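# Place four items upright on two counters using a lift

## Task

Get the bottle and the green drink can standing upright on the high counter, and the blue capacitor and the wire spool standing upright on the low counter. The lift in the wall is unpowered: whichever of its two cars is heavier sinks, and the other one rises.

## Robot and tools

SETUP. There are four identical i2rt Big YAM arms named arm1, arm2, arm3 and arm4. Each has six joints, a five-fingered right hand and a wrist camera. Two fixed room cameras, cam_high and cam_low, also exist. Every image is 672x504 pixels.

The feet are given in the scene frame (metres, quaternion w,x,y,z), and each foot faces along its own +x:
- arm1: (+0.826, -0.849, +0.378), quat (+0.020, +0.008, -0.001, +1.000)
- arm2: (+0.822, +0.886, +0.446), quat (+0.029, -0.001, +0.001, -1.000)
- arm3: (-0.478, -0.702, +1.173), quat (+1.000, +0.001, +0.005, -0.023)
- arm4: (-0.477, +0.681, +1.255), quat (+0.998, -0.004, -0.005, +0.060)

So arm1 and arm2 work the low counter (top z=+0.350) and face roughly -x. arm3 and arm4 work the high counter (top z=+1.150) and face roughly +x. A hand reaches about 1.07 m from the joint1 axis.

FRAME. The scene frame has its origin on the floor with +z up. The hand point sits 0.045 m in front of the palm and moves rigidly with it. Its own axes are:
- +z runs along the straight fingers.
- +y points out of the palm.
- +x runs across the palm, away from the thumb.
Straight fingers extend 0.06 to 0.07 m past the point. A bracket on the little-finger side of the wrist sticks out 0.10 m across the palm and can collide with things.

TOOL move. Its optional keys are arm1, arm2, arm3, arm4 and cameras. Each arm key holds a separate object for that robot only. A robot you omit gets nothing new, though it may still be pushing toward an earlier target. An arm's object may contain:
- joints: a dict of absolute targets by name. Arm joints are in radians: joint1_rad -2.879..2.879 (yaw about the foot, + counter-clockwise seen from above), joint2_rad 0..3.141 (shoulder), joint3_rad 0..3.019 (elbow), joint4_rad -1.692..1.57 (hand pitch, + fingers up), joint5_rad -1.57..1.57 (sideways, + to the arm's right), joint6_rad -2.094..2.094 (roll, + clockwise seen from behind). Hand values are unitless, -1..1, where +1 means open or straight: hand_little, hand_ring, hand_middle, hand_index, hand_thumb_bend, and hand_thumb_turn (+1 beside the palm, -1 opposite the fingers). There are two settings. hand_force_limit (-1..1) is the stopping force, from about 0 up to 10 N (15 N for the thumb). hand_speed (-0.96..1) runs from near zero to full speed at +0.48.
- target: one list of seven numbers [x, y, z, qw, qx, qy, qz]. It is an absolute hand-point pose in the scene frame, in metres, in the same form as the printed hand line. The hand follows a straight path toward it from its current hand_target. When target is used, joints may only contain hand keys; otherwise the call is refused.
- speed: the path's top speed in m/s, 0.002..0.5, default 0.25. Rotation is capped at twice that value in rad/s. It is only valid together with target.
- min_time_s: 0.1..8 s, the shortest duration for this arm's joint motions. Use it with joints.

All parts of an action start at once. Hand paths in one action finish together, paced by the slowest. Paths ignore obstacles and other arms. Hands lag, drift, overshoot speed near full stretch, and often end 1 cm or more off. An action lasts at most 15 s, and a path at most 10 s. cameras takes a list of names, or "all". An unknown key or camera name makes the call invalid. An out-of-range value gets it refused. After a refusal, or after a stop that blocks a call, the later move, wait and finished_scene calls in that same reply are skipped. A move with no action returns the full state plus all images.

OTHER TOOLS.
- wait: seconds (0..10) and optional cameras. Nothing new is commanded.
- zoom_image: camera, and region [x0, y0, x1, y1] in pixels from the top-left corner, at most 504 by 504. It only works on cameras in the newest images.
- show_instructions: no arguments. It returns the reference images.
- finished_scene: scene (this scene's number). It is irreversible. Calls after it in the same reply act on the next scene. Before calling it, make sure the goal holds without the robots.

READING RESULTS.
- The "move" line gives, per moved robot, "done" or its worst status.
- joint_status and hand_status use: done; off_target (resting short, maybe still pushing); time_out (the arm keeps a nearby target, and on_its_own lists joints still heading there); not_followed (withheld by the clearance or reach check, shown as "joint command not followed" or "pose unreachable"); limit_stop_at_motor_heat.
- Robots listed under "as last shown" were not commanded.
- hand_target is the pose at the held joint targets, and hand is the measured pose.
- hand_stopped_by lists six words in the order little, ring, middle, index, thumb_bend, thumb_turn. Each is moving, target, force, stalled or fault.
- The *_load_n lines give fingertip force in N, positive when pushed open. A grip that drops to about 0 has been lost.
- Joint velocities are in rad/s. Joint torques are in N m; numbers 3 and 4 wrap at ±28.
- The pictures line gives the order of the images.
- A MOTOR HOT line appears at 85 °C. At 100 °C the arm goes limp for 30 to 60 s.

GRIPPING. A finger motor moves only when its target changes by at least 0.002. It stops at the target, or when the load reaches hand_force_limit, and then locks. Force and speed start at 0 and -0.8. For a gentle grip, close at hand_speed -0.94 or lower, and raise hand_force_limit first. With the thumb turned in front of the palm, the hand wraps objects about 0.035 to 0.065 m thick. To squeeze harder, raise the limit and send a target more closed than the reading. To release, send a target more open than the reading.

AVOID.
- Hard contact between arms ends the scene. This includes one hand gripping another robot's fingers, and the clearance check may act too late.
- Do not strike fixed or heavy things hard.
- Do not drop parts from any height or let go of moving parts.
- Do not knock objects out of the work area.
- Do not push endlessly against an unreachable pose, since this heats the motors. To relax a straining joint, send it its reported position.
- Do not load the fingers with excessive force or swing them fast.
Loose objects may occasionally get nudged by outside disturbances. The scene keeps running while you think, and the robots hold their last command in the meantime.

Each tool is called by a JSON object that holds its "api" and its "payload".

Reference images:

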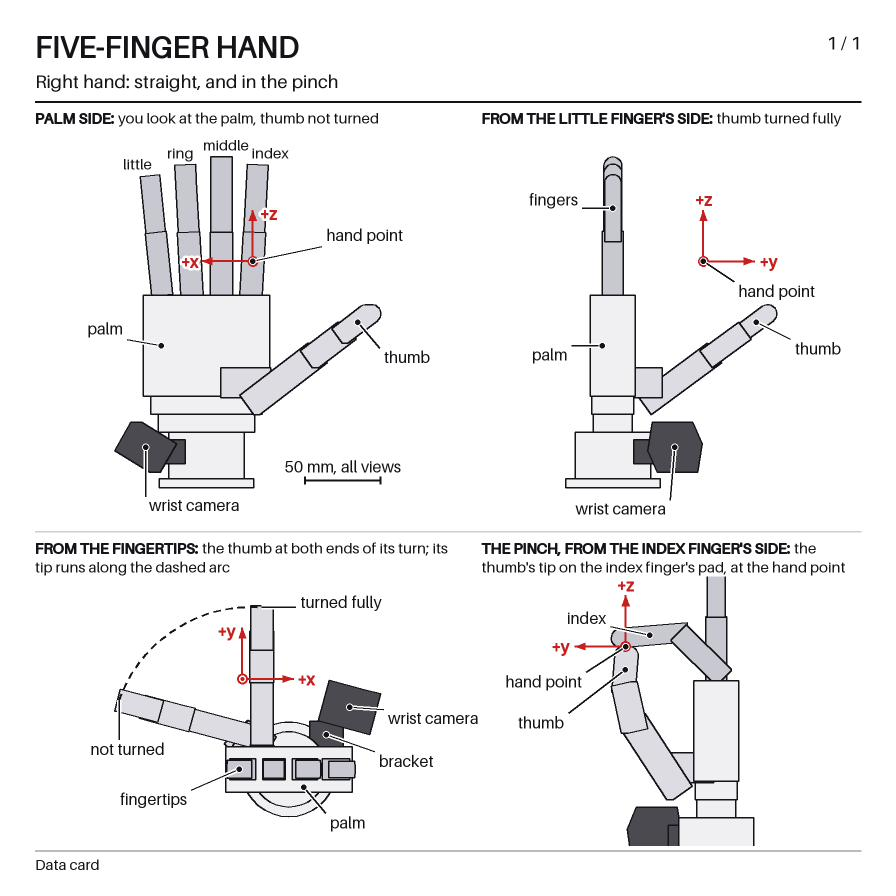

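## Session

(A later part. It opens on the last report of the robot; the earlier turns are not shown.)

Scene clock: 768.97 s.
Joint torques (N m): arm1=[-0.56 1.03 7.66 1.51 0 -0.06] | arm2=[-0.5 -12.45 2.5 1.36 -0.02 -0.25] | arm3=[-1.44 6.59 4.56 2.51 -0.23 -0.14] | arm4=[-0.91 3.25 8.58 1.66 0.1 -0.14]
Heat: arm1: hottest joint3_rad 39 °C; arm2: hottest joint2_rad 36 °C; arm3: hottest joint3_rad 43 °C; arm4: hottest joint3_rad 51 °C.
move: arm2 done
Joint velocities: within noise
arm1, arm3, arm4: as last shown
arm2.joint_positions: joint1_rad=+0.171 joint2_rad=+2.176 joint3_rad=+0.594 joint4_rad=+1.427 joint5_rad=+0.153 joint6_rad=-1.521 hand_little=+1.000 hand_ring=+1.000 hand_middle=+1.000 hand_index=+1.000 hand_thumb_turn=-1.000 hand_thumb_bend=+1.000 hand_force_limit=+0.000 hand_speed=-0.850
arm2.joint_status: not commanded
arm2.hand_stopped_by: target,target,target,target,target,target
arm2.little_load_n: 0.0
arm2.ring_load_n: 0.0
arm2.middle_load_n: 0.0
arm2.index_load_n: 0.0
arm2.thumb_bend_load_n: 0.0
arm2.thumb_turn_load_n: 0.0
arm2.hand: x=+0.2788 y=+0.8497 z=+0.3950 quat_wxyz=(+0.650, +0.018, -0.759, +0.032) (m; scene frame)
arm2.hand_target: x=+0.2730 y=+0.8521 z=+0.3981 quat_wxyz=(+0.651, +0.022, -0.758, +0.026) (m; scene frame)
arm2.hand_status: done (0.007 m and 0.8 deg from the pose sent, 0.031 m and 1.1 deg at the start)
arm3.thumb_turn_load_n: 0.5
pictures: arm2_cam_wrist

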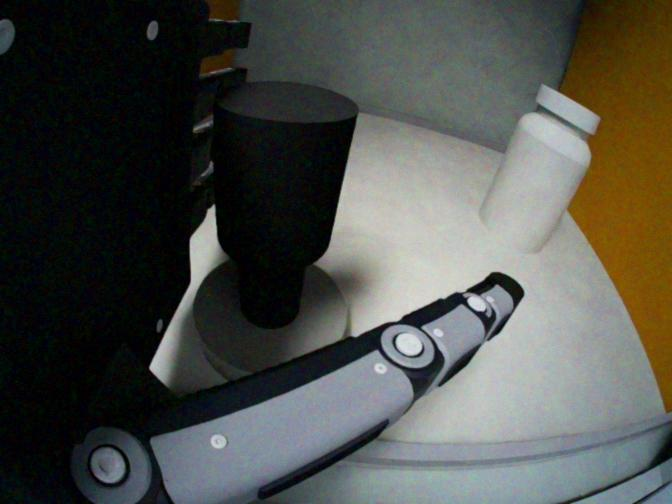

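{"api": "move", "payload": {"arm2": {"joints": {"hand_index": -1, "hand_middle": -1, "hand_ring": -1, "hand_speed": -0.88, "hand_force_limit": 0.5}}, "cameras": ["arm2_cam_wrist"]}}

Scene clock: 779.37 s.
Joint torques (N m): arm1=[-0.56 1.03 7.65 1.5 0.01 -0.06] | arm2=[-0.44 -12.22 1.66 1.84 0.1 -0.22] | arm3=[-1.44 6.59 4.55 2.5 -0.23 -0.15] | arm4=[-0.79 3.31 8.55 1.57 0.11 -0.15]
Heat: arm1: hottest joint3_rad 39 °C; arm2: hottest joint2_rad 36 °C; arm3: hottest joint3_rad 43 °C; arm4: hottest joint3_rad 51 °C.
move: arm2 off_target
Joint velocities: within noise
arm1, arm3, arm4: as last shown
arm1.ring_load_n: -0.5
arm2.joint_positions: joint1_rad=+0.171 joint2_rad=+2.171 joint3_rad=+0.606 joint4_rad=+1.413 joint5_rad=+0.150 joint6_rad=-1.525 hand_little=+1.000 hand_ring=-0.914 hand_middle=-0.794 hand_index=-0.903 hand_thumb_turn=-1.000 hand_thumb_bend=+1.000 hand_force_limit=+0.500 hand_speed=-0.880
arm2.joint_status: hand_ring off_target (ended at -0.914, target -1.000); hand_middle off_target (ended at -0.794, target -1.000); hand_index off_target (ended at -0.903, target -1.000); the others done
arm2.hand_stopped_by: target,force,force,force,target,target
arm2.little_load_n: 0.0
arm2.ring_load_n: 11.5
arm2.middle_load_n: 0.0
arm2.index_load_n: 10.0
arm2.thumb_bend_load_n: 0.0
arm2.thumb_turn_load_n: 0.0
arm2.hand: x=+0.2731 y=+0.8482 z=+0.3975 quat_wxyz=(+0.652, +0.021, -0.757, +0.031) (m; scene frame)
arm2.hand_target: x=+0.2731 y=+0.8520 z=+0.3979 quat_wxyz=(+0.651, +0.023, -0.759, +0.026) (m; scene frame)
arm2.hand_status: not commanded
arm4.ring_load_n: -0.5
pictures: arm2_cam_wrist

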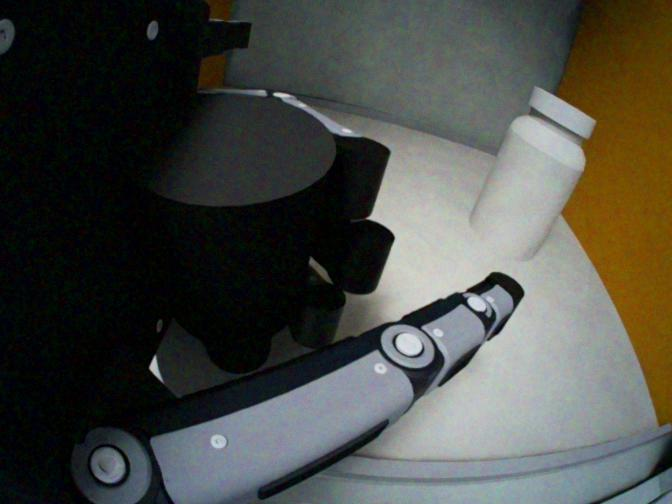

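{"api": "move", "payload": {"arm2": {"joints": {"hand_middle": -0.99, "hand_thumb_bend": -1, "hand_speed": -0.85, "hand_force_limit": 0.4}}, "cameras": ["arm2_cam_wrist"]}}

Scene clock: 791.17 s.
Joint torques (N m): arm1=[-0.62 1.03 7.66 1.51 0 -0.06] | arm2=[-0.5 -12.22 1.66 1.85 0.1 -0.22] | arm3=[-1.44 6.53 4.57 2.51 -0.23 -0.15] | arm4=[-0.67 3.37 8.54 1.58 0.1 -0.16]
Heat: arm1: hottest joint3_rad 39 °C; arm2: hottest joint2_rad 36 °C; arm3: hottest joint3_rad 42 °C; arm4: hottest joint3_rad 51 °C.
move: arm2 off_target
Joint velocities: within noise
arm1, arm3, arm4: as last shown
arm1.ring_load_n: 0.0
arm2.joint_positions: joint1_rad=+0.171 joint2_rad=+2.171 joint3_rad=+0.606 joint4_rad=+1.413 joint5_rad=+0.150 joint6_rad=-1.525 hand_little=+1.000 hand_ring=-0.914 hand_middle=-0.845 hand_index=-0.903 hand_thumb_turn=-1.000 hand_thumb_bend=+0.499 hand_force_limit=+0.400 hand_speed=-0.850
arm2.joint_status: hand_middle off_target (ended at -0.845, target -0.990); hand_thumb_bend off_target (ended at +0.499, target -1.000); the others done
arm2.hand_stopped_by: target,force,force,force,force,target
arm2.little_load_n: 0.0
arm2.ring_load_n: 10.5
arm2.middle_load_n: 9.0
arm2.index_load_n: 8.5
arm2.thumb_bend_load_n: 10.0
arm2.thumb_turn_load_n: 2.5
arm2.hand: x=+0.2731 y=+0.8482 z=+0.3975 quat_wxyz=(+0.652, +0.021, -0.757, +0.031) (m; scene frame)
arm2.hand_target: x=+0.2731 y=+0.8520 z=+0.3979 quat_wxyz=(+0.651, +0.023, -0.759, +0.026) (m; scene frame)
arm2.hand_status: not commanded
arm4.ring_load_n: 0.0
pictures: arm2_cam_wrist

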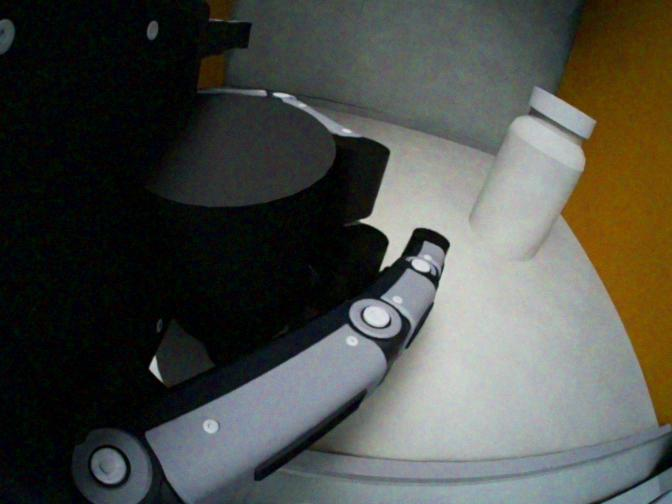

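{"api": "move", "payload": {"arm2": {"target": [0.276, 0.852, 0.435, -0.6509, -0.0227, 0.7587, -0.0265], "speed": 0.08}, "cameras": ["arm2_cam_wrist"]}}

Scene clock: 794.77 s.
Joint torques (N m): arm1=[-0.56 1.03 7.64 1.5 0 -0.06] | arm2=[-0.21 -12.63 2.21 1.77 0.16 -0.22] | arm3=[-1.44 6.59 4.56 2.5 -0.23 -0.15] | arm4=[-0.56 3.08 8.55 1.65 0.09 -0.15]
Heat: arm1: hottest joint3_rad 39 °C; arm2: hottest joint2_rad 36 °C; arm3: hottest joint3_rad 42 °C; arm4: hottest joint3_rad 51 °C.
move: arm2 done
Joint velocities: within noise
arm1, arm3, arm4: as last shown
arm2.joint_positions: joint1_rad=+0.169 joint2_rad=+2.045 joint3_rad=+0.569 joint4_rad=+1.316 joint5_rad=+0.150 joint6_rad=-1.525 hand_little=+1.000 hand_ring=-0.914 hand_middle=-0.845 hand_index=-0.903 hand_thumb_turn=-1.000 hand_thumb_bend=+0.499 hand_force_limit=+0.400 hand_speed=-0.850
arm2.joint_status: not commanded
arm2.hand_stopped_by: target,force,force,force,force,target
arm2.little_load_n: 0.0
arm2.ring_load_n: 0.5
arm2.middle_load_n: 6.0
arm2.index_load_n: 9.0
arm2.thumb_bend_load_n: 10.0
arm2.thumb_turn_load_n: 2.0
arm2.hand: x=+0.2763 y=+0.8497 z=+0.4293 quat_wxyz=(+0.649, +0.021, -0.760, +0.030) (m; scene frame)
arm2.hand_target: x=+0.2761 y=+0.8521 z=+0.4349 quat_wxyz=(+0.651, +0.023, -0.758, +0.026) (m; scene frame)
arm2.hand_status: done (0.006 m and 0.6 deg from the pose sent, 0.038 m and 0.6 deg at the start)
arm3.thumb_turn_load_n: 0.0
arm4.thumb_turn_load_n: 0.5
pictures: arm2_cam_wrist

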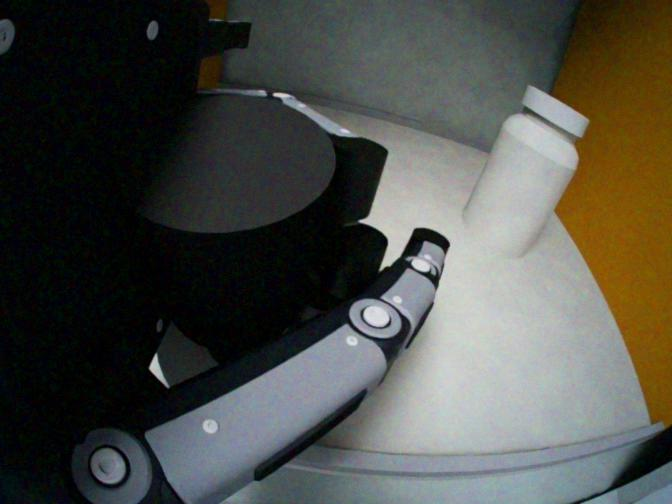

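{"api": "move", "payload": {"arm2": {"target": [0.36, 0.853, 0.452, -0.6509, -0.0227, 0.7587, -0.0265], "speed": 0.12, "joints": {"hand_little": -0.7, "hand_speed": -0.6}}}}

{"api": "move", "payload": {"arm2": {"target": [0.50, 0.855, 0.49, -0.6509, -0.0227, 0.7587, -0.0265], "speed": 0.2}, "cameras": ["arm2_cam_wrist", "cam_low"]}}

Scene clock: 805.77 s.
Joint torques (N m): arm1=[-0.62 1.08 7.65 1.51 0 -0.06] | arm2=[0.79 -9.41 1.5 2.8 0.35 -0.13] | arm3=[-1.44 6.59 4.56 2.5 -0.23 -0.15] | arm4=[-0.85 3.25 8.53 1.72 0.1 -0.16]
Heat: arm1: hottest joint3_rad 39 °C; arm2: hottest joint2_rad 36 °C; arm3: hottest joint3_rad 42 °C; arm4: hottest joint3_rad 51 °C.
move: arm2 done
Joint velocities: within noise
arm1, arm3, arm4: as last shown
arm2.joint_positions: joint1_rad=+0.220 joint2_rad=+1.944 joint3_rad=+0.335 joint4_rad=+1.424 joint5_rad=+0.207 joint6_rad=-1.524 hand_little=-0.700 hand_ring=-0.915 hand_middle=-0.845 hand_index=-0.904 hand_thumb_turn=-1.000 hand_thumb_bend=+0.500 hand_force_limit=+0.400 hand_speed=-0.600
arm2.joint_status: all done
arm2.hand_stopped_by: target,force,force,force,force,target
arm2.little_load_n: 0.0
arm2.ring_load_n: 0.0
arm2.middle_load_n: 5.5
arm2.index_load_n: 0.0
arm2.thumb_bend_load_n: 10.0
arm2.thumb_turn_load_n: 2.0
arm2.hand: x=+0.3624 y=+0.8563 z=+0.4441 quat_wxyz=(+0.640, +0.023, -0.767, +0.024) (m; scene frame)
arm2.hand_target: x=+0.3600 y=+0.8530 z=+0.4521 quat_wxyz=(+0.651, +0.023, -0.758, +0.026) (m; scene frame)
arm2.hand_status: done (0.009 m and 1.6 deg from the pose sent, 0.087 m and 0.6 deg at the start)
arm3.thumb_turn_load_n: 0.5
arm4.thumb_turn_load_n: 0.0
pictures: none

Scene clock: 807.13 s.
Joint torques (N m): arm1=[-0.56 1.08 7.65 1.48 0 -0.06] | arm2=[-0.56 -5.01 0.83 1.96 0.01 -0.13] | arm3=[-1.44 6.59 4.56 2.51 -0.23 -0.14] | arm4=[-0.67 3.31 8.53 1.62 0.09 -0.15]
Heat: arm1: hottest joint3_rad 39 °C; arm2: hottest joint2_rad 36 °C; arm3: hottest joint3_rad 42 °C; arm4: hottest joint3_rad 51 °C.
move: arm2 not_followed
Joint velocities: within noise
arm1, arm3, arm4: as last shown
arm2.joint_positions: joint1_rad=+0.343 joint2_rad=+1.809 joint3_rad=+0.091 joint4_rad=+1.527 joint5_rad=+0.333 joint6_rad=-1.518 hand_little=-0.700 hand_ring=-0.915 hand_middle=-0.845 hand_index=-0.904 hand_thumb_turn=-1.000 hand_thumb_bend=+0.500 hand_force_limit=+0.400 hand_speed=-0.600
arm2.joint_status: not commanded
arm2.hand_stopped_by: target,force,force,force,force,target
arm2.little_load_n: 0.0
arm2.ring_load_n: 0.0
arm2.middle_load_n: 5.5
arm2.index_load_n: 0.0
arm2.thumb_bend_load_n: 9.5
arm2.thumb_turn_load_n: 2.0
arm2.on_its_own: joint1_rad is held at +0.335, not at its first target +0.227; joint3_rad is held at +0.096, not at its first target +0.337; joint4_rad is held at +1.525, not at its first target +1.445; joint5_rad is held at +0.327, not at its first target +0.211
arm2.hand: x=+0.4545 y=+0.8594 z=+0.4728 quat_wxyz=(+0.641, +0.028, -0.767, +0.016) (m; scene frame)
arm2.hand_target: x=+0.4537 y=+0.8611 z=+0.4680 quat_wxyz=(+0.636, +0.029, -0.771, +0.013) (m; scene frame)
arm2.hand_status: not_followed (0.049 m and 2.0 deg from the pose sent, 0.145 m and 1.6 deg at the start; a joint's target at an end of its range on 28 of 41 steps)
arm4.ring_load_n: -0.5
pictures: arm2_cam_wrist, cam_low
pose unreachable (arm2 arm): on one or more control steps of this call this arm could not follow its commanded pose, so it was not sent that pose on those steps. On the call's last step it was still not sent that pose. It may still have moved: this result reports where it is.
cause: moving toward the commanded pose would bring two parts of the arm too close to each other.

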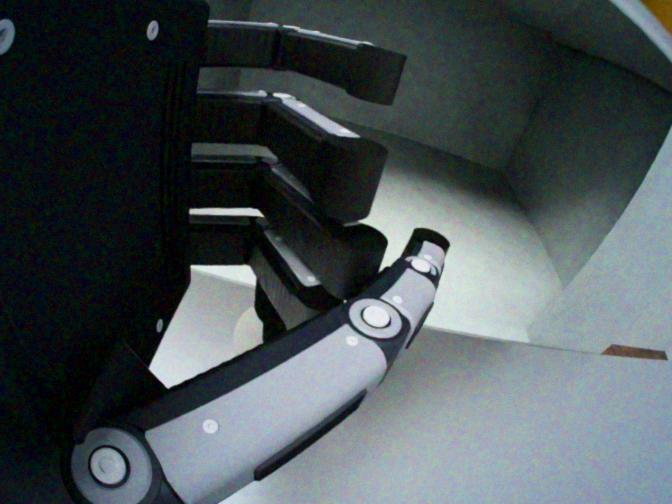

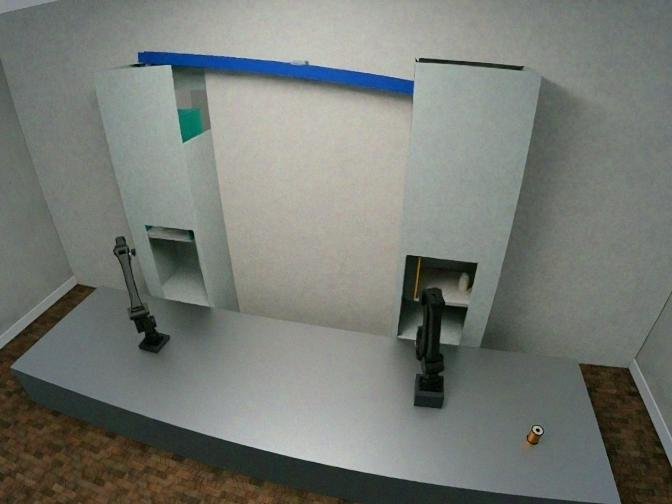

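{"api": "wait", "payload": {"seconds": 0.5, "cameras": ["cam_low", "arm2_cam_wrist"]}}

{"api": "zoom_image", "payload": {"camera": "cam_low", "region": [370, 230, 520, 420]}}

Scene clock: 811.93 s.
Joint torques (N m): arm1=[-0.56 1.03 7.64 1.51 0 -0.06] | arm2=[-0.5 -4.95 0.84 1.96 0.01 -0.13] | arm3=[-1.44 6.59 4.56 2.5 -0.23 -0.14] | arm4=[-0.67 3.43 8.61 1.66 0.1 -0.15]
Heat: arm1: hottest joint3_rad 39 °C; arm2: hottest joint2_rad 36 °C; arm3: hottest joint3_rad 42 °C; arm4: hottest joint3_rad 52 °C.
Joint velocities: within noise
arm1.joint_positions: joint1_rad=+0.801 joint2_rad=+0.634 joint3_rad=+1.391 joint4_rad=-1.542 joint5_rad=-0.004 joint6_rad=-1.196 hand_little=+1.000 hand_ring=+1.000 hand_middle=+1.000 hand_index=+1.000 hand_thumb_turn=+1.000 hand_thumb_bend=+1.000 hand_force_limit=+0.000 hand_speed=-0.800
arm1.joint_status: not commanded
arm1.hand_stopped_by: target,target,target,target,target,target
arm1.little_load_n: 0.0
arm1.ring_load_n: 0.0
arm1.middle_load_n: 0.0
arm1.index_load_n: 0.0
arm1.thumb_bend_load_n: 0.0
arm1.thumb_turn_load_n: 0.0
arm1.hand: x=+0.6655 y=-0.9476 z=+0.8270 quat_wxyz=(-0.329, -0.180, +0.904, -0.205) (m; scene frame)
arm1.hand_target: x=+0.6657 y=-0.9474 z=+0.8349 quat_wxyz=(-0.337, -0.179, +0.900, -0.211) (m; scene frame)
arm1.hand_status: not commanded
arm2.joint_positions: joint1_rad=+0.343 joint2_rad=+1.809 joint3_rad=+0.091 joint4_rad=+1.527 joint5_rad=+0.333 joint6_rad=-1.518 hand_little=-0.700 hand_ring=-0.915 hand_middle=-0.845 hand_index=-0.904 hand_thumb_turn=-1.000 hand_thumb_bend=+0.500 hand_force_limit=+0.400 hand_speed=-0.600
arm2.joint_status: not commanded
arm2.hand_stopped_by: target,force,force,force,force,target
arm2.little_load_n: 0.0
arm2.ring_load_n: 0.0
arm2.middle_load_n: 5.5
arm2.index_load_n: 0.0
arm2.thumb_bend_load_n: 10.0
arm2.thumb_turn_load_n: 2.0
arm2.on_its_own: joint1_rad is held at +0.335, not at its first target +0.227; joint3_rad is held at +0.096, not at its first target +0.337; joint4_rad is held at +1.525, not at its first target +1.445; joint5_rad is held at +0.327, not at its first target +0.211
arm2.hand: x=+0.4545 y=+0.8594 z=+0.4728 quat_wxyz=(+0.641, +0.028, -0.767, +0.016) (m; scene frame)
arm2.hand_target: x=+0.4537 y=+0.8611 z=+0.4680 quat_wxyz=(+0.636, +0.029, -0.771, +0.013) (m; scene frame)
arm2.hand_status: off_target (0.049 m and 2.0 deg from the pose sent, 0.145 m and 1.6 deg at the start; a joint's target at an end of its range on 28 of 41 steps)
arm3.joint_positions: joint1_rad=-0.700 joint2_rad=+0.786 joint3_rad=+2.177 joint4_rad=-1.423 joint5_rad=-0.752 joint6_rad=-1.619 hand_little=+1.000 hand_ring=+1.000 hand_middle=+1.000 hand_index=+1.000 hand_thumb_turn=-1.000 hand_thumb_bend=+1.000 hand_force_limit=+0.000 hand_speed=-0.700
arm3.joint_status: not commanded
arm3.hand_stopped_by: target,target,target,target,target,target
arm3.little_load_n: 0.0
arm3.ring_load_n: 0.0
arm3.middle_load_n: 0.0
arm3.index_load_n: 0.0
arm3.thumb_bend_load_n: 0.0
arm3.thumb_turn_load_n: 0.0
arm3.hand: x=-0.3169 y=-0.7270 z=+1.9570 quat_wxyz=(+0.006, +0.719, +0.010, +0.695) (m; scene frame)
arm3.hand_target: x=-0.3153 y=-0.7297 z=+1.9696 quat_wxyz=(+0.020, +0.710, +0.019, +0.703) (m; scene frame)
arm3.hand_status: not commanded
arm4.joint_positions: joint1_rad=-1.073 joint2_rad=+0.611 joint3_rad=+1.337 joint4_rad=-1.541 joint5_rad=-0.004 joint6_rad=-1.197 hand_little=+1.000 hand_ring=+1.000 hand_middle=+1.000 hand_index=+1.000 hand_thumb_turn=+1.000 hand_thumb_bend=+1.000 hand_force_limit=+0.000 hand_speed=-0.800
arm4.joint_status: not commanded
arm4.hand_stopped_by: target,target,target,target,target,target
arm4.little_load_n: 0.0
arm4.ring_load_n: 0.0
arm4.middle_load_n: 0.0
arm4.index_load_n: 0.0
arm4.thumb_bend_load_n: 0.0
arm4.thumb_turn_load_n: 0.0
arm4.hand: x=-0.4122 y=+0.5085 z=+1.6837 quat_wxyz=(+0.103, +0.730, -0.571, +0.360) (m; scene frame)
arm4.hand_target: x=-0.4120 y=+0.5082 z=+1.6936 quat_wxyz=(+0.106, +0.726, -0.568, +0.371) (m; scene frame)
arm4.hand_status: not commanded
wait: 0.50 s; at rest from the start
pictures: arm2_cam_wrist, cam_low

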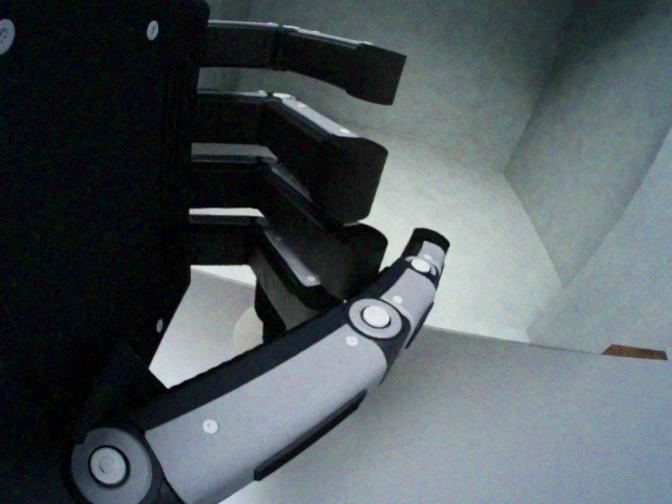

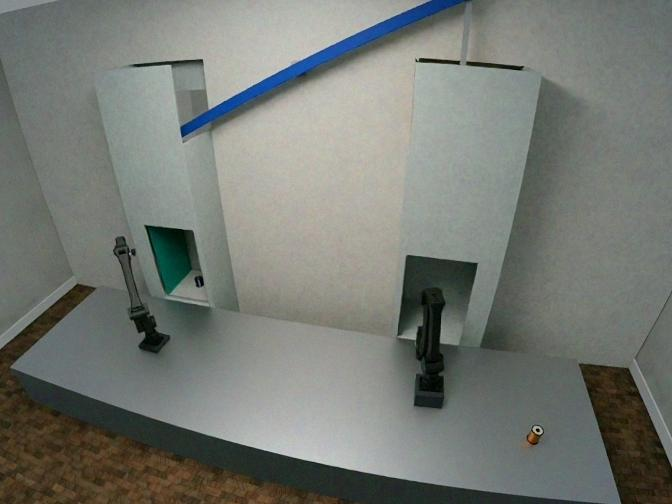

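Scaled by 2.653 from the camera's 672x504 image, which has a finer 960x720 frame.

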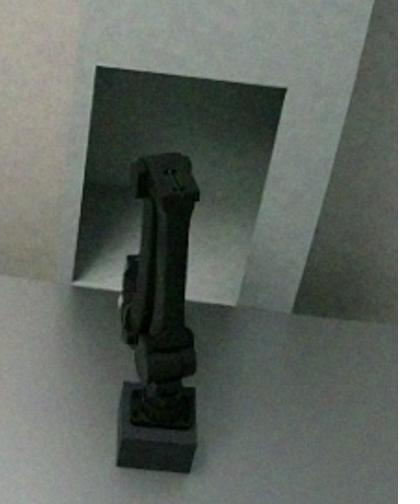

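{"api": "move", "payload": {"arm2": {"joints": {"hand_index": 1, "hand_middle": 1, "hand_ring": 1, "hand_little": 1, "hand_thumb_bend": 1, "hand_speed": -0.8}}, "arm4": {"joints": {"joint1_rad": 0.0, "joint2_rad": 0.9, "joint3_rad": 1.2, "joint4_rad": -0.3, "joint6_rad": -1.57, "hand_thumb_turn": -1, "hand_speed": -0.6}, "min_time_s": 3}, "arm1": {"joints": {"hand_thumb_turn": -1, "hand_speed": -0.6}}, "cameras": ["arm2_cam_wrist", "arm4_cam_wrist"]}}

Scene clock: 822.07 s.
Joint torques (N m): arm1=[-0.62 1.03 7.65 1.51 0.01 -0.07] | arm2=[-0.5 -5.07 0.85 1.99 0.02 -0.11] | arm3=[-1.44 6.59 4.56 2.5 -0.23 -0.15] | arm4=[9.47 18.14 8.36 9.1 -3.8 -0.3]
Heat: arm1: hottest joint3_rad 40 °C; arm2: hottest joint2_rad 35 °C; arm3: hottest joint3_rad 42 °C; arm4: hottest joint3_rad 51 °C.
move: arm1 done; arm2 done; arm4 time_out
Joint velocities: within noise
arm1.joint_positions: joint1_rad=+0.801 joint2_rad=+0.634 joint3_rad=+1.391 joint4_rad=-1.542 joint5_rad=-0.004 joint6_rad=-1.196 hand_little=+1.000 hand_ring=+1.000 hand_middle=+1.000 hand_index=+1.000 hand_thumb_turn=-1.000 hand_thumb_bend=+1.000 hand_force_limit=+0.000 hand_speed=-0.600
arm1.joint_status: all done
arm1.hand_stopped_by: target,target,target,target,target,target
arm1.little_load_n: 0.0
arm1.ring_load_n: 0.0
arm1.middle_load_n: 0.0
arm1.index_load_n: 0.0
arm1.thumb_bend_load_n: 0.0
arm1.thumb_turn_load_n: 0.0
arm1.hand: x=+0.6655 y=-0.9476 z=+0.8270 quat_wxyz=(-0.329, -0.180, +0.904, -0.205) (m; scene frame)
arm1.hand_target: x=+0.6657 y=-0.9474 z=+0.8349 quat_wxyz=(-0.337, -0.179, +0.900, -0.211) (m; scene frame)
arm1.hand_status: not commanded
arm2.joint_positions: joint1_rad=+0.343 joint2_rad=+1.809 joint3_rad=+0.091 joint4_rad=+1.527 joint5_rad=+0.331 joint6_rad=-1.518 hand_little=+1.000 hand_ring=+1.000 hand_middle=+1.000 hand_index=+1.000 hand_thumb_turn=-1.000 hand_thumb_bend=+1.000 hand_force_limit=+0.400 hand_speed=-0.800
arm2.joint_status: all done
arm2.hand_stopped_by: target,target,target,target,target,target
arm2.little_load_n: 0.0
arm2.ring_load_n: 0.0
arm2.middle_load_n: 0.0
arm2.index_load_n: 0.0
arm2.thumb_bend_load_n: 0.0
arm2.thumb_turn_load_n: 0.5
arm2.on_its_own: joint1_rad is held at +0.335, not at its first target +0.227; joint3_rad is held at +0.096, not at its first target +0.337; joint4_rad is held at +1.525, not at its first target +1.445; joint5_rad is held at +0.327, not at its first target +0.211
arm2.hand: x=+0.4544 y=+0.8591 z=+0.4727 quat_wxyz=(+0.641, +0.028, -0.767, +0.016) (m; scene frame)
arm2.hand_target: x=+0.4537 y=+0.8607 z=+0.4679 quat_wxyz=(+0.636, +0.029, -0.771, +0.014) (m; scene frame)
arm2.hand_status: not commanded
arm3: as last shown
arm3.thumb_turn_load_n: 0.5
arm4.joint_positions: joint1_rad=-0.112 joint2_rad=+0.699 joint3_rad=+1.197 joint4_rad=-0.475 joint5_rad=+0.177 joint6_rad=-1.559 hand_little=+1.000 hand_ring=+0.999 hand_middle=+0.748 hand_index=+0.998 hand_thumb_turn=-1.000 hand_thumb_bend=+1.000 hand_force_limit=+0.000 hand_speed=-0.600
arm4.joint_status: joint1_rad time_out (moved +0.961 of +1.073); joint2_rad time_out (moved +0.087 of +0.289); joint4_rad time_out (moved +1.066 of +1.241); the others done
arm4.hand_stopped_by: target,target,target,target,target,target
arm4.little_load_n: 0.0
arm4.ring_load_n: -12.0
arm4.middle_load_n: -19.0
arm4.index_load_n: -14.0
arm4.thumb_bend_load_n: 0.0
arm4.thumb_turn_load_n: 0.0
arm4.on_its_own: joint1_rad reads -0.112 and still pushes toward +0.000 since a time_out; joint2_rad reads +0.699 and still pushes toward +0.900 since a time_out; joint4_rad reads -0.475 and still pushes toward -0.300 since a time_out; joint5_rad reads +0.177 and still pushes toward +0.055 since a time_out (its first target -0.004 is given up)
arm4.hand: x=-0.1167 y=+0.5942 z=+1.8426 quat_wxyz=(+0.057, +0.692, -0.063, +0.717) (m; scene frame)
arm4.hand_target: x=-0.0097 y=+0.6680 z=+1.8109 quat_wxyz=(-0.017, +0.704, +0.022, +0.710) (m; scene frame)
arm4.hand_status: not commanded
pictures: arm2_cam_wrist, arm4_cam_wrist

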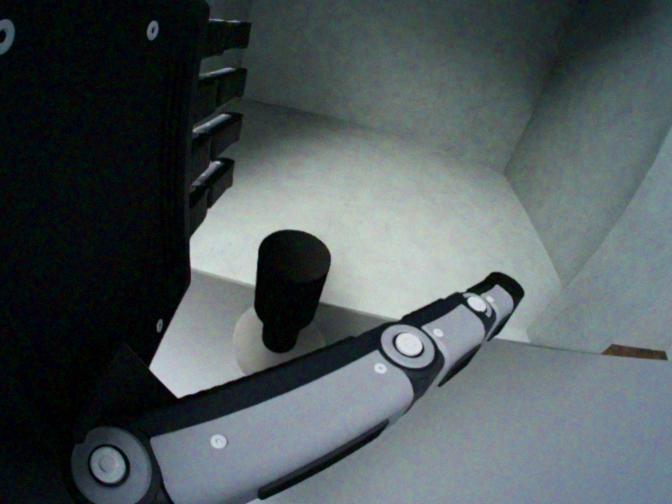

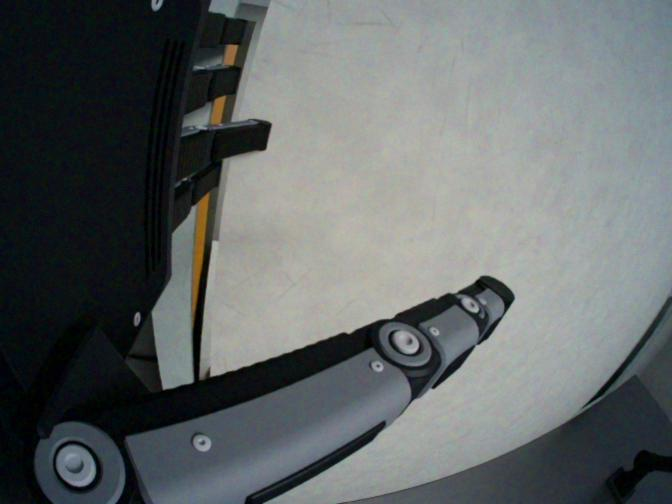

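{"api": "move", "payload": {"arm4": {"target": [-0.24, 0.66, 1.78, 0, 0.7071, 0, 0.7071], "speed": 0.2}, "cameras": ["arm4_cam_wrist"]}}

Scene clock: 827.60 s.
Joint torques (N m): arm1=[-0.56 1.03 7.66 1.51 0.01 -0.07] | arm2=[-0.5 -5.01 0.87 1.99 0.03 -0.12] | arm3=[-1.44 6.59 4.57 2.5 -0.23 -0.15] | arm4=[0.09 5.13 7.13 1.46 0.24 -0.01]
Heat: arm1: hottest joint3_rad 40 °C; arm2: hottest joint2_rad 35 °C; arm3: hottest joint3_rad 42 °C; arm4: hottest joint3_rad 51 °C.
move: arm4 done
Joint velocities: within noise
arm1, arm2, arm3: as last shown
arm2.thumb_turn_load_n: 0.0
arm2.on_its_own: joint1_rad is held at +0.335, not at its first target +0.227; joint3_rad is held at +0.096, not at its first target +0.337; joint4_rad is held at +1.525, not at its first target +1.445; joint5_rad is held at +0.327, not at its first target +0.211
arm4.joint_positions: joint1_rad=+0.501 joint2_rad=+0.335 joint3_rad=+1.009 joint4_rad=-0.670 joint5_rad=+0.614 joint6_rad=-1.577 hand_little=+1.000 hand_ring=+1.000 hand_middle=+0.752 hand_index=+1.000 hand_thumb_turn=-1.000 hand_thumb_bend=+1.000 hand_force_limit=+0.000 hand_speed=-0.600
arm4.joint_status: not commanded
arm4.hand_stopped_by: target,target,target,target,target,target
arm4.little_load_n: 0.0
arm4.ring_load_n: 0.0
arm4.middle_load_n: 0.5
arm4.index_load_n: 0.0
arm4.thumb_bend_load_n: 0.0
arm4.thumb_turn_load_n: 0.0
arm4.hand: x=-0.2404 y=+0.6592 z=+1.7855 quat_wxyz=(+0.002, +0.702, +0.006, +0.712) (m; scene frame)
arm4.hand_target: x=-0.2393 y=+0.6617 z=+1.7810 quat_wxyz=(-0.002, +0.706, +0.005, +0.708) (m; scene frame)
arm4.hand_status: done (0.006 m and 1.1 deg from the pose sent, 0.153 m and 9.9 deg at the start; pose on its path clipped on 8 of 69 steps)
pictures: arm4_cam_wrist

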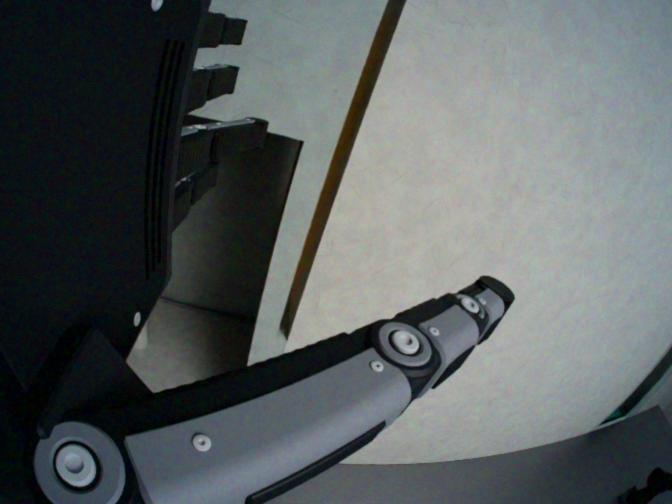

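{"api": "move", "payload": {"arm4": {"target": [-0.17, 0.95, 1.48, 0, 0.7071, 0, 0.7071], "speed": 0.2, "joints": {"hand_middle": 0.98, "hand_speed": -0.6}}, "arm2": {"target": [0.455, 0.87, 0.62, -0.6509, -0.0227, 0.7587, -0.0265], "speed": 0.1}, "cameras": ["arm4_cam_wrist", "arm2_cam_wrist"]}}

Scene clock: 836.40 s.
Joint torques (N m): arm1=[-0.62 1.03 7.64 1.51 0.01 -0.07] | arm2=[-0.5 -1.14 12.1 1.37 0 -0.09] | arm3=[-1.44 6.59 4.56 2.5 -0.23 -0.15] | arm4=[-0.15 -4.72 8.28 2.17 0.3 -0.34]
Heat: arm1: hottest joint3_rad 40 °C; arm2: hottest joint2_rad 35 °C; arm3: hottest joint3_rad 42 °C; arm4: hottest joint3_rad 49 °C.
move: arm2 off_target; arm4 done
Joint velocities: within noise
arm1, arm3: as last shown
arm2.joint_positions: joint1_rad=+0.290 joint2_rad=+0.708 joint3_rad=+0.165 joint4_rad=+0.352 joint5_rad=+0.271 joint6_rad=-1.518 hand_little=+1.000 hand_ring=+1.000 hand_middle=+1.000 hand_index=+1.000 hand_thumb_turn=-1.000 hand_thumb_bend=+1.000 hand_force_limit=+0.400 hand_speed=-0.800
arm2.joint_status: not commanded
arm2.hand_stopped_by: target,target,target,target,target,target
arm2.little_load_n: 0.0
arm2.ring_load_n: 0.0
arm2.middle_load_n: 0.0
arm2.index_load_n: 0.0
arm2.thumb_bend_load_n: 0.0
arm2.thumb_turn_load_n: 0.5
arm2.hand: x=+0.4659 y=+0.8720 z=+0.5978 quat_wxyz=(+0.639, +0.027, -0.768, +0.023) (m; scene frame)
arm2.hand_target: x=+0.4564 y=+0.8703 z=+0.6199 quat_wxyz=(+0.651, +0.023, -0.759, +0.026) (m; scene frame)
arm2.hand_status: off_target (0.025 m and 1.9 deg from the pose sent, 0.148 m and 2.0 deg at the start)
arm3.thumb_turn_load_n: 0.0
arm4.joint_positions: joint1_rad=+1.106 joint2_rad=+1.292 joint3_rad=+0.555 joint4_rad=+0.681 joint5_rad=+1.228 joint6_rad=-1.522 hand_little=+1.000 hand_ring=+1.000 hand_middle=+0.980 hand_index=+1.000 hand_thumb_turn=-1.000 hand_thumb_bend=+1.000 hand_force_limit=+0.000 hand_speed=-0.600
arm4.joint_status: all done
arm4.hand_stopped_by: target,target,target,target,target,target
arm4.little_load_n: 0.0
arm4.ring_load_n: 0.0
arm4.middle_load_n: 0.0
arm4.index_load_n: 0.0
arm4.thumb_bend_load_n: 0.0
arm4.thumb_turn_load_n: 0.5
arm4.hand: x=-0.1710 y=+0.9412 z=+1.4748 quat_wxyz=(+0.005, +0.710, +0.003, +0.704) (m; scene frame)
arm4.hand_target: x=-0.1701 y=+0.9498 z=+1.4806 quat_wxyz=(+0.001, +0.707, +0.000, +0.708) (m; scene frame)
arm4.hand_status: done (0.010 m and 0.7 deg from the pose sent, 0.428 m and 1.1 deg at the start)
pictures: arm2_cam_wrist, arm4_cam_wrist

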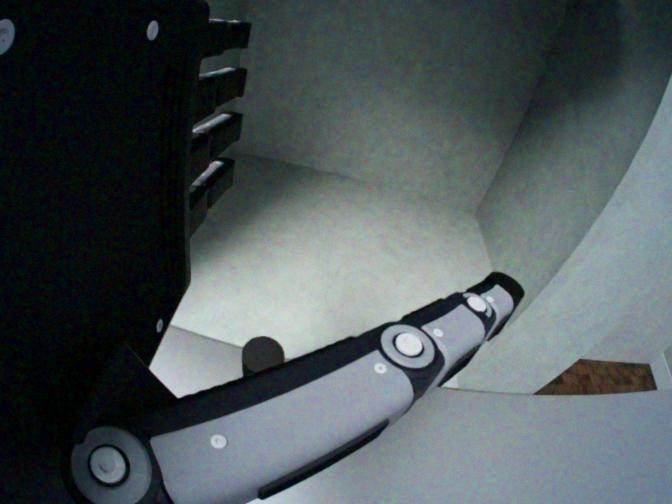

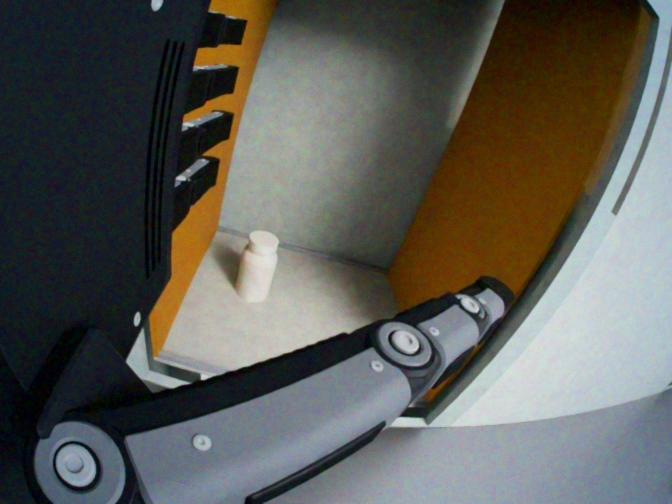

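{"api": "move", "payload": {"arm4": {"target": [-0.08, 0.93, 1.36, -0.0699, 0.7390, 0.0777, 0.6654], "speed": 0.15}}}

{"api": "move", "payload": {"arm4": {"target": [0.05, 0.945, 1.24, -0.0699, 0.7390, 0.0777, 0.6654], "speed": 0.12}, "cameras": ["arm4_cam_wrist"]}}

Scene clock: 847.40 s.
Joint torques (N m): arm1=[-0.56 1.08 7.65 1.51 0.01 -0.07] | arm2=[-0.5 -1.08 12.11 1.39 0 -0.09] | arm3=[-1.49 6.59 4.56 2.51 -0.23 -0.15] | arm4=[-1.14 -6.18 4.51 2.58 0.11 -0.11]
Heat: arm1: hottest joint3_rad 40 °C; arm2: hottest joint3_rad 35 °C; arm3: hottest joint3_rad 41 °C; arm4: hottest joint3_rad 48 °C.
move: arm4 done
Joint velocities: within noise
arm1, arm2, arm3: as last shown
arm1.thumb_turn_load_n: 0.5
arm2.thumb_turn_load_n: 0.0
arm4.joint_positions: joint1_rad=+0.814 joint2_rad=+1.558 joint3_rad=+0.466 joint4_rad=+0.933 joint5_rad=+0.714 joint6_rad=-1.465 hand_little=+1.000 hand_ring=+1.000 hand_middle=+0.980 hand_index=+1.000 hand_thumb_turn=-1.000 hand_thumb_bend=+1.000 hand_force_limit=+0.000 hand_speed=-0.600
arm4.joint_status: not commanded
arm4.hand_stopped_by: target,target,target,target,target,target
arm4.little_load_n: 0.0
arm4.ring_load_n: 0.0
arm4.middle_load_n: 0.0
arm4.index_load_n: 0.0
arm4.thumb_bend_load_n: 0.0
arm4.thumb_turn_load_n: 0.5
arm4.hand: x=-0.0819 y=+0.9314 z=+1.3631 quat_wxyz=(-0.068, +0.740, +0.082, +0.664) (m; scene frame)
arm4.hand_target: x=-0.0804 y=+0.9300 z=+1.3594 quat_wxyz=(-0.070, +0.740, +0.078, +0.664) (m; scene frame)
arm4.hand_status: done (0.004 m and 0.6 deg from the pose sent, 0.147 m and 13.4 deg at the start)
pictures: none

Scene clock: 849.50 s.
Joint torques (N m): arm1=[-0.56 1.03 7.66 1.51 0.01 -0.07] | arm2=[-0.5 -1.14 12.1 1.39 0 -0.09] | arm3=[-1.44 6.53 4.56 2.5 -0.23 -0.15] | arm4=[-1.44 -11.28 4.82 2.69 0.08 -0.36]
Heat: arm1: hottest joint3_rad 40 °C; arm2: hottest joint3_rad 36 °C; arm3: hottest joint3_rad 41 °C; arm4: hottest joint3_rad 48 °C.
move: arm4 off_target
Joint velocities: within noise
arm1, arm2, arm3: as last shown
arm1.index_load_n: -0.5
arm1.thumb_turn_load_n: 0.0
arm4.joint_positions: joint1_rad=+0.598 joint2_rad=+2.107 joint3_rad=+0.746 joint4_rad=+1.200 joint5_rad=+0.501 joint6_rad=-1.482 hand_little=+1.000 hand_ring=+1.000 hand_middle=+0.980 hand_index=+1.000 hand_thumb_turn=-1.000 hand_thumb_bend=+1.000 hand_force_limit=+0.000 hand_speed=-0.600
arm4.joint_status: not commanded
arm4.hand_stopped_by: target,target,target,target,target,target
arm4.little_load_n: 0.0
arm4.ring_load_n: 0.0
arm4.middle_load_n: 0.0
arm4.index_load_n: 0.0
arm4.thumb_bend_load_n: 0.0
arm4.thumb_turn_load_n: 0.5
arm4.hand: x=+0.0406 y=+0.9415 z=+1.2361 quat_wxyz=(-0.070, +0.748, +0.078, +0.655) (m; scene frame)
arm4.hand_target: x=+0.0497 y=+0.9448 z=+1.2399 quat_wxyz=(-0.070, +0.740, +0.077, +0.665) (m; scene frame)
arm4.hand_status: off_target (0.011 m and 1.6 deg from the pose sent, 0.181 m and 0.6 deg at the start)
pictures: arm4_cam_wrist

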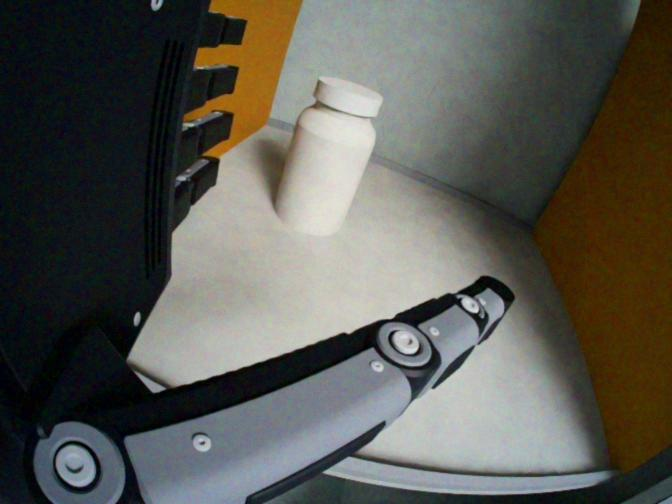

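{"api": "move", "payload": {"arm4": {"target": [0.115, 0.948, 1.225, -0.0699, 0.7390, 0.0777, 0.6654], "speed": 0.1}}}

{"api": "move", "payload": {"arm4": {"target": [0.184, 0.963, 1.222, -0.0699, 0.7390, 0.0777, 0.6654], "speed": 0.07}, "cameras": ["arm4_cam_wrist"]}}

Scene clock: 861.73 s.
Joint torques (N m): arm1=[-0.56 1.03 7.65 1.51 0.01 -0.07] | arm2=[-0.5 -1.14 12.1 1.39 0 -0.09] | arm3=[-1.44 6.59 4.56 2.5 -0.23 -0.15] | arm4=[-1.26 -13.16 5.6 1.39 0.04 -0.33]
Heat: arm1: hottest joint3_rad 40 °C; arm2: hottest joint3_rad 39 °C; arm3: hottest joint3_rad 41 °C; arm4: hottest joint3_rad 46 °C.
move: arm4 done
Joint velocities: within noise
arm1, arm2, arm3: as last shown
arm1.index_load_n: 0.0
arm2.little_load_n: 0.5
arm2.thumb_turn_load_n: 0.5
arm4.joint_positions: joint1_rad=+0.515 joint2_rad=+2.192 joint3_rad=+0.907 joint4_rad=+1.163 joint5_rad=+0.418 joint6_rad=-1.494 hand_little=+1.000 hand_ring=+1.000 hand_middle=+0.980 hand_index=+1.000 hand_thumb_turn=-1.000 hand_thumb_bend=+1.000 hand_force_limit=+0.000 hand_speed=-0.600
arm4.joint_status: not commanded
arm4.hand_stopped_by: target,target,target,target,target,target
arm4.little_load_n: 0.0
arm4.ring_load_n: 0.0
arm4.middle_load_n: 0.0
arm4.index_load_n: 0.0
arm4.thumb_bend_load_n: 0.0
arm4.thumb_turn_load_n: 0.5
arm4.hand: x=+0.1063 y=+0.9466 z=+1.2291 quat_wxyz=(-0.077, +0.739, +0.072, +0.666) (m; scene frame)
arm4.hand_target: x=+0.1147 y=+0.9480 z=+1.2251 quat_wxyz=(-0.071, +0.739, +0.077, +0.666) (m; scene frame)
arm4.hand_status: done (0.010 m and 1.0 deg from the pose sent, 0.075 m and 1.6 deg at the start)
pictures: none

Scene clock: 863.37 s.
Joint torques (N m): arm1=[-0.62 1.03 7.64 1.5 0.01 -0.07] | arm2=[-0.5 -1.08 12.1 1.39 0 -0.09] | arm3=[-1.44 6.59 4.55 2.5 -0.23 -0.15] | arm4=[-1.49 -14.86 7.04 1.37 0.03 -0.33]
Heat: arm1: hottest joint3_rad 40 °C; arm2: hottest joint3_rad 39 °C; arm3: hottest joint3_rad 41 °C; arm4: hottest joint3_rad 46 °C.
move: arm4 off_target
Joint velocities: within noise
arm1, arm2, arm3: as last shown
arm2.little_load_n: 0.0
arm2.thumb_turn_load_n: 0.0
arm4.joint_positions: joint1_rad=+0.464 joint2_rad=+2.264 joint3_rad=+1.105 joint4_rad=+1.034 joint5_rad=+0.369 joint6_rad=-1.504 hand_little=+1.000 hand_ring=+1.000 hand_middle=+0.980 hand_index=+1.000 hand_thumb_turn=-1.000 hand_thumb_bend=+1.000 hand_force_limit=+0.000 hand_speed=-0.600
arm4.joint_status: not commanded
arm4.hand_stopped_by: target,target,target,target,target,target
arm4.little_load_n: 0.0
arm4.ring_load_n: 0.0
arm4.middle_load_n: 0.0
arm4.index_load_n: 0.0
arm4.thumb_bend_load_n: 0.0
arm4.thumb_turn_load_n: 0.5
arm4.hand: x=+0.1733 y=+0.9611 z=+1.2246 quat_wxyz=(-0.075, +0.740, +0.073, +0.664) (m; scene frame)
arm4.hand_target: x=+0.1836 y=+0.9624 z=+1.2223 quat_wxyz=(-0.069, +0.739, +0.078, +0.665) (m; scene frame)
arm4.hand_status: off_target (0.011 m and 0.8 deg from the pose sent, 0.080 m and 1.0 deg at the start)
pictures: arm4_cam_wrist

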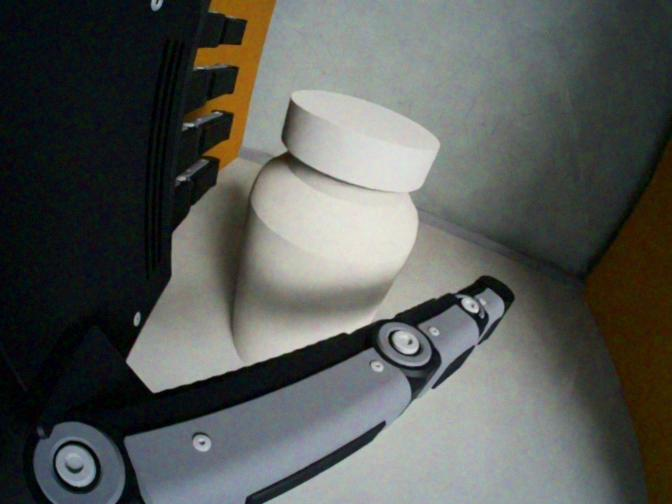

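{"api": "move", "payload": {"arm4": {"target": [0.180, 0.955, 1.214, -0.0699, 0.7390, 0.0777, 0.6654], "speed": 0.05}}}

{"api": "move", "payload": {"arm4": {"joints": {"hand_index": -1, "hand_middle": -1, "hand_thumb_bend": -1, "hand_speed": -0.85, "hand_force_limit": -0.1}}, "cameras": ["arm4_cam_wrist"]}}

Scene clock: 868.73 s.
Joint torques (N m): arm1=[-0.56 0.97 7.65 1.51 0.01 -0.06] | arm2=[-0.5 -1.08 12.1 1.37 0 -0.09] | arm3=[-1.44 6.59 4.56 2.51 -0.23 -0.15] | arm4=[-1.55 -15.21 5.52 2.58 0.01 -0.34]
Heat: arm1: hottest joint3_rad 40 °C; arm2: hottest joint3_rad 41 °C; arm3: hottest joint3_rad 41 °C; arm4: hottest joint3_rad 46 °C.
move: arm4 done
Joint velocities: within noise
arm1, arm2: as last shown
arm3.joint_positions: joint1_rad=-0.700 joint2_rad=+0.786 joint3_rad=+2.177 joint4_rad=-1.423 joint5_rad=-0.752 joint6_rad=-1.619 hand_little=+1.000 hand_ring=+1.000 hand_middle=+1.000 hand_index=+1.000 hand_thumb_turn=-1.000 hand_thumb_bend=+1.000 hand_force_limit=+0.000 hand_speed=-0.700
arm3.joint_status: not commanded
arm3.hand_stopped_by: target,target,target,target,target,target
arm3.little_load_n: 0.0
arm3.ring_load_n: 0.0
arm3.middle_load_n: 0.0
arm3.index_load_n: 0.0
arm3.thumb_bend_load_n: 0.0
arm3.thumb_turn_load_n: 0.0
arm3.hand: x=-0.3169 y=-0.7270 z=+1.9570 quat_wxyz=(+0.006, +0.719, +0.010, +0.695) (m; scene frame)
arm3.hand_target: x=-0.3153 y=-0.7297 z=+1.9696 quat_wxyz=(+0.020, +0.710, +0.019, +0.703) (m; scene frame)
arm3.hand_status: not commanded
arm4.joint_positions: joint1_rad=+0.457 joint2_rad=+2.277 joint3_rad=+1.105 joint4_rad=+1.034 joint5_rad=+0.360 joint6_rad=-1.504 hand_little=+1.000 hand_ring=+1.000 hand_middle=+0.980 hand_index=+1.000 hand_thumb_turn=-1.000 hand_thumb_bend=+1.000 hand_force_limit=+0.000 hand_speed=-0.600
arm4.joint_status: not commanded
arm4.hand_stopped_by: target,target,target,target,target,target
arm4.little_load_n: 0.0
arm4.ring_load_n: 0.0
arm4.middle_load_n: 0.0
arm4.index_load_n: 0.0
arm4.thumb_bend_load_n: 0.0
arm4.thumb_turn_load_n: 0.5
arm4.hand: x=+0.1738 y=+0.9573 z=+1.2159 quat_wxyz=(-0.074, +0.744, +0.076, +0.660) (m; scene frame)
arm4.hand_target: x=+0.1797 y=+0.9552 z=+1.2140 quat_wxyz=(-0.070, +0.739, +0.078, +0.665) (m; scene frame)
arm4.hand_status: done (0.007 m and 1.0 deg from the pose sent, 0.014 m and 0.8 deg at the start)
pictures: none

Scene clock: 876.97 s.
Joint torques (N m): arm1=[-0.56 1.03 7.66 1.51 0.01 -0.07] | arm2=[-0.56 -1.14 12.11 1.39 0 -0.09] | arm3=[-1.44 6.59 4.56 2.5 -0.23 -0.15] | arm4=[-1.38 -15.38 5.56 2.66 0.1 -0.33]
Heat: arm1: hottest joint3_rad 40 °C; arm2: hottest joint3_rad 42 °C; arm3: hottest joint3_rad 41 °C; arm4: hottest joint3_rad 46 °C.
move: arm4 off_target
Joint velocities: within noise
arm1.joint_positions: joint1_rad=+0.801 joint2_rad=+0.634 joint3_rad=+1.391 joint4_rad=-1.542 joint5_rad=-0.004 joint6_rad=-1.196 hand_little=+1.000 hand_ring=+1.000 hand_middle=+1.000 hand_index=+1.000 hand_thumb_turn=-1.000 hand_thumb_bend=+1.000 hand_force_limit=+0.000 hand_speed=-0.600
arm1.joint_status: not commanded
arm1.hand_stopped_by: target,target,target,target,target,target
arm1.little_load_n: 0.0
arm1.ring_load_n: 0.0
arm1.middle_load_n: 0.0
arm1.index_load_n: 0.0
arm1.thumb_bend_load_n: 0.0
arm1.thumb_turn_load_n: 0.5
arm1.hand: x=+0.6655 y=-0.9476 z=+0.8270 quat_wxyz=(-0.329, -0.180, +0.904, -0.205) (m; scene frame)
arm1.hand_target: x=+0.6657 y=-0.9474 z=+0.8349 quat_wxyz=(-0.337, -0.179, +0.900, -0.211) (m; scene frame)
arm1.hand_status: not commanded
arm2, arm3: as last shown
arm4.joint_positions: joint1_rad=+0.455 joint2_rad=+2.278 joint3_rad=+1.105 joint4_rad=+1.034 joint5_rad=+0.358 joint6_rad=-1.504 hand_little=+1.000 hand_ring=+1.000 hand_middle=+0.246 hand_index=+0.294 hand_thumb_turn=-1.000 hand_thumb_bend=+0.640 hand_force_limit=-0.100 hand_speed=-0.850
arm4.joint_status: hand_middle off_target (ended at +0.246, target -1.000); hand_index off_target (ended at +0.294, target -1.000); hand_thumb_bend off_target (ended at +0.640, target -1.000); the others done
arm4.hand_stopped_by: target,target,force,force,force,target
arm4.little_load_n: 0.0
arm4.ring_load_n: 0.0
arm4.middle_load_n: 5.0
arm4.index_load_n: 4.5
arm4.thumb_bend_load_n: 13.0
arm4.thumb_turn_load_n: -0.5
arm4.hand: x=+0.1743 y=+0.9563 z=+1.2157 quat_wxyz=(-0.074, +0.744, +0.076, +0.659) (m; scene frame)
arm4.hand_target: x=+0.1798 y=+0.9549 z=+1.2139 quat_wxyz=(-0.070, +0.739, +0.077, +0.665) (m; scene frame)
arm4.hand_status: not commanded
pictures: arm4_cam_wrist

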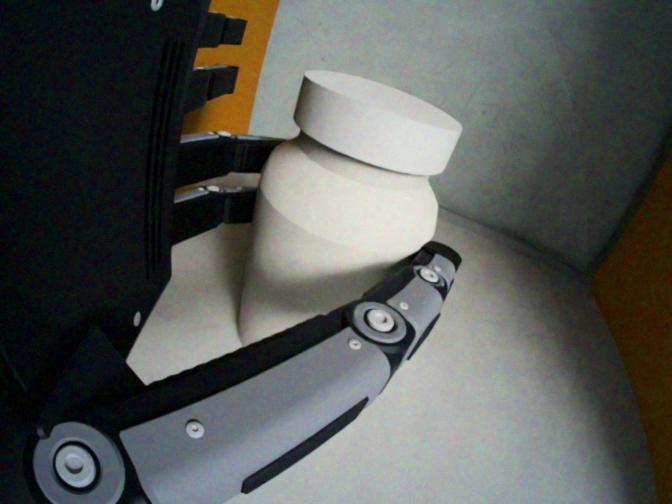

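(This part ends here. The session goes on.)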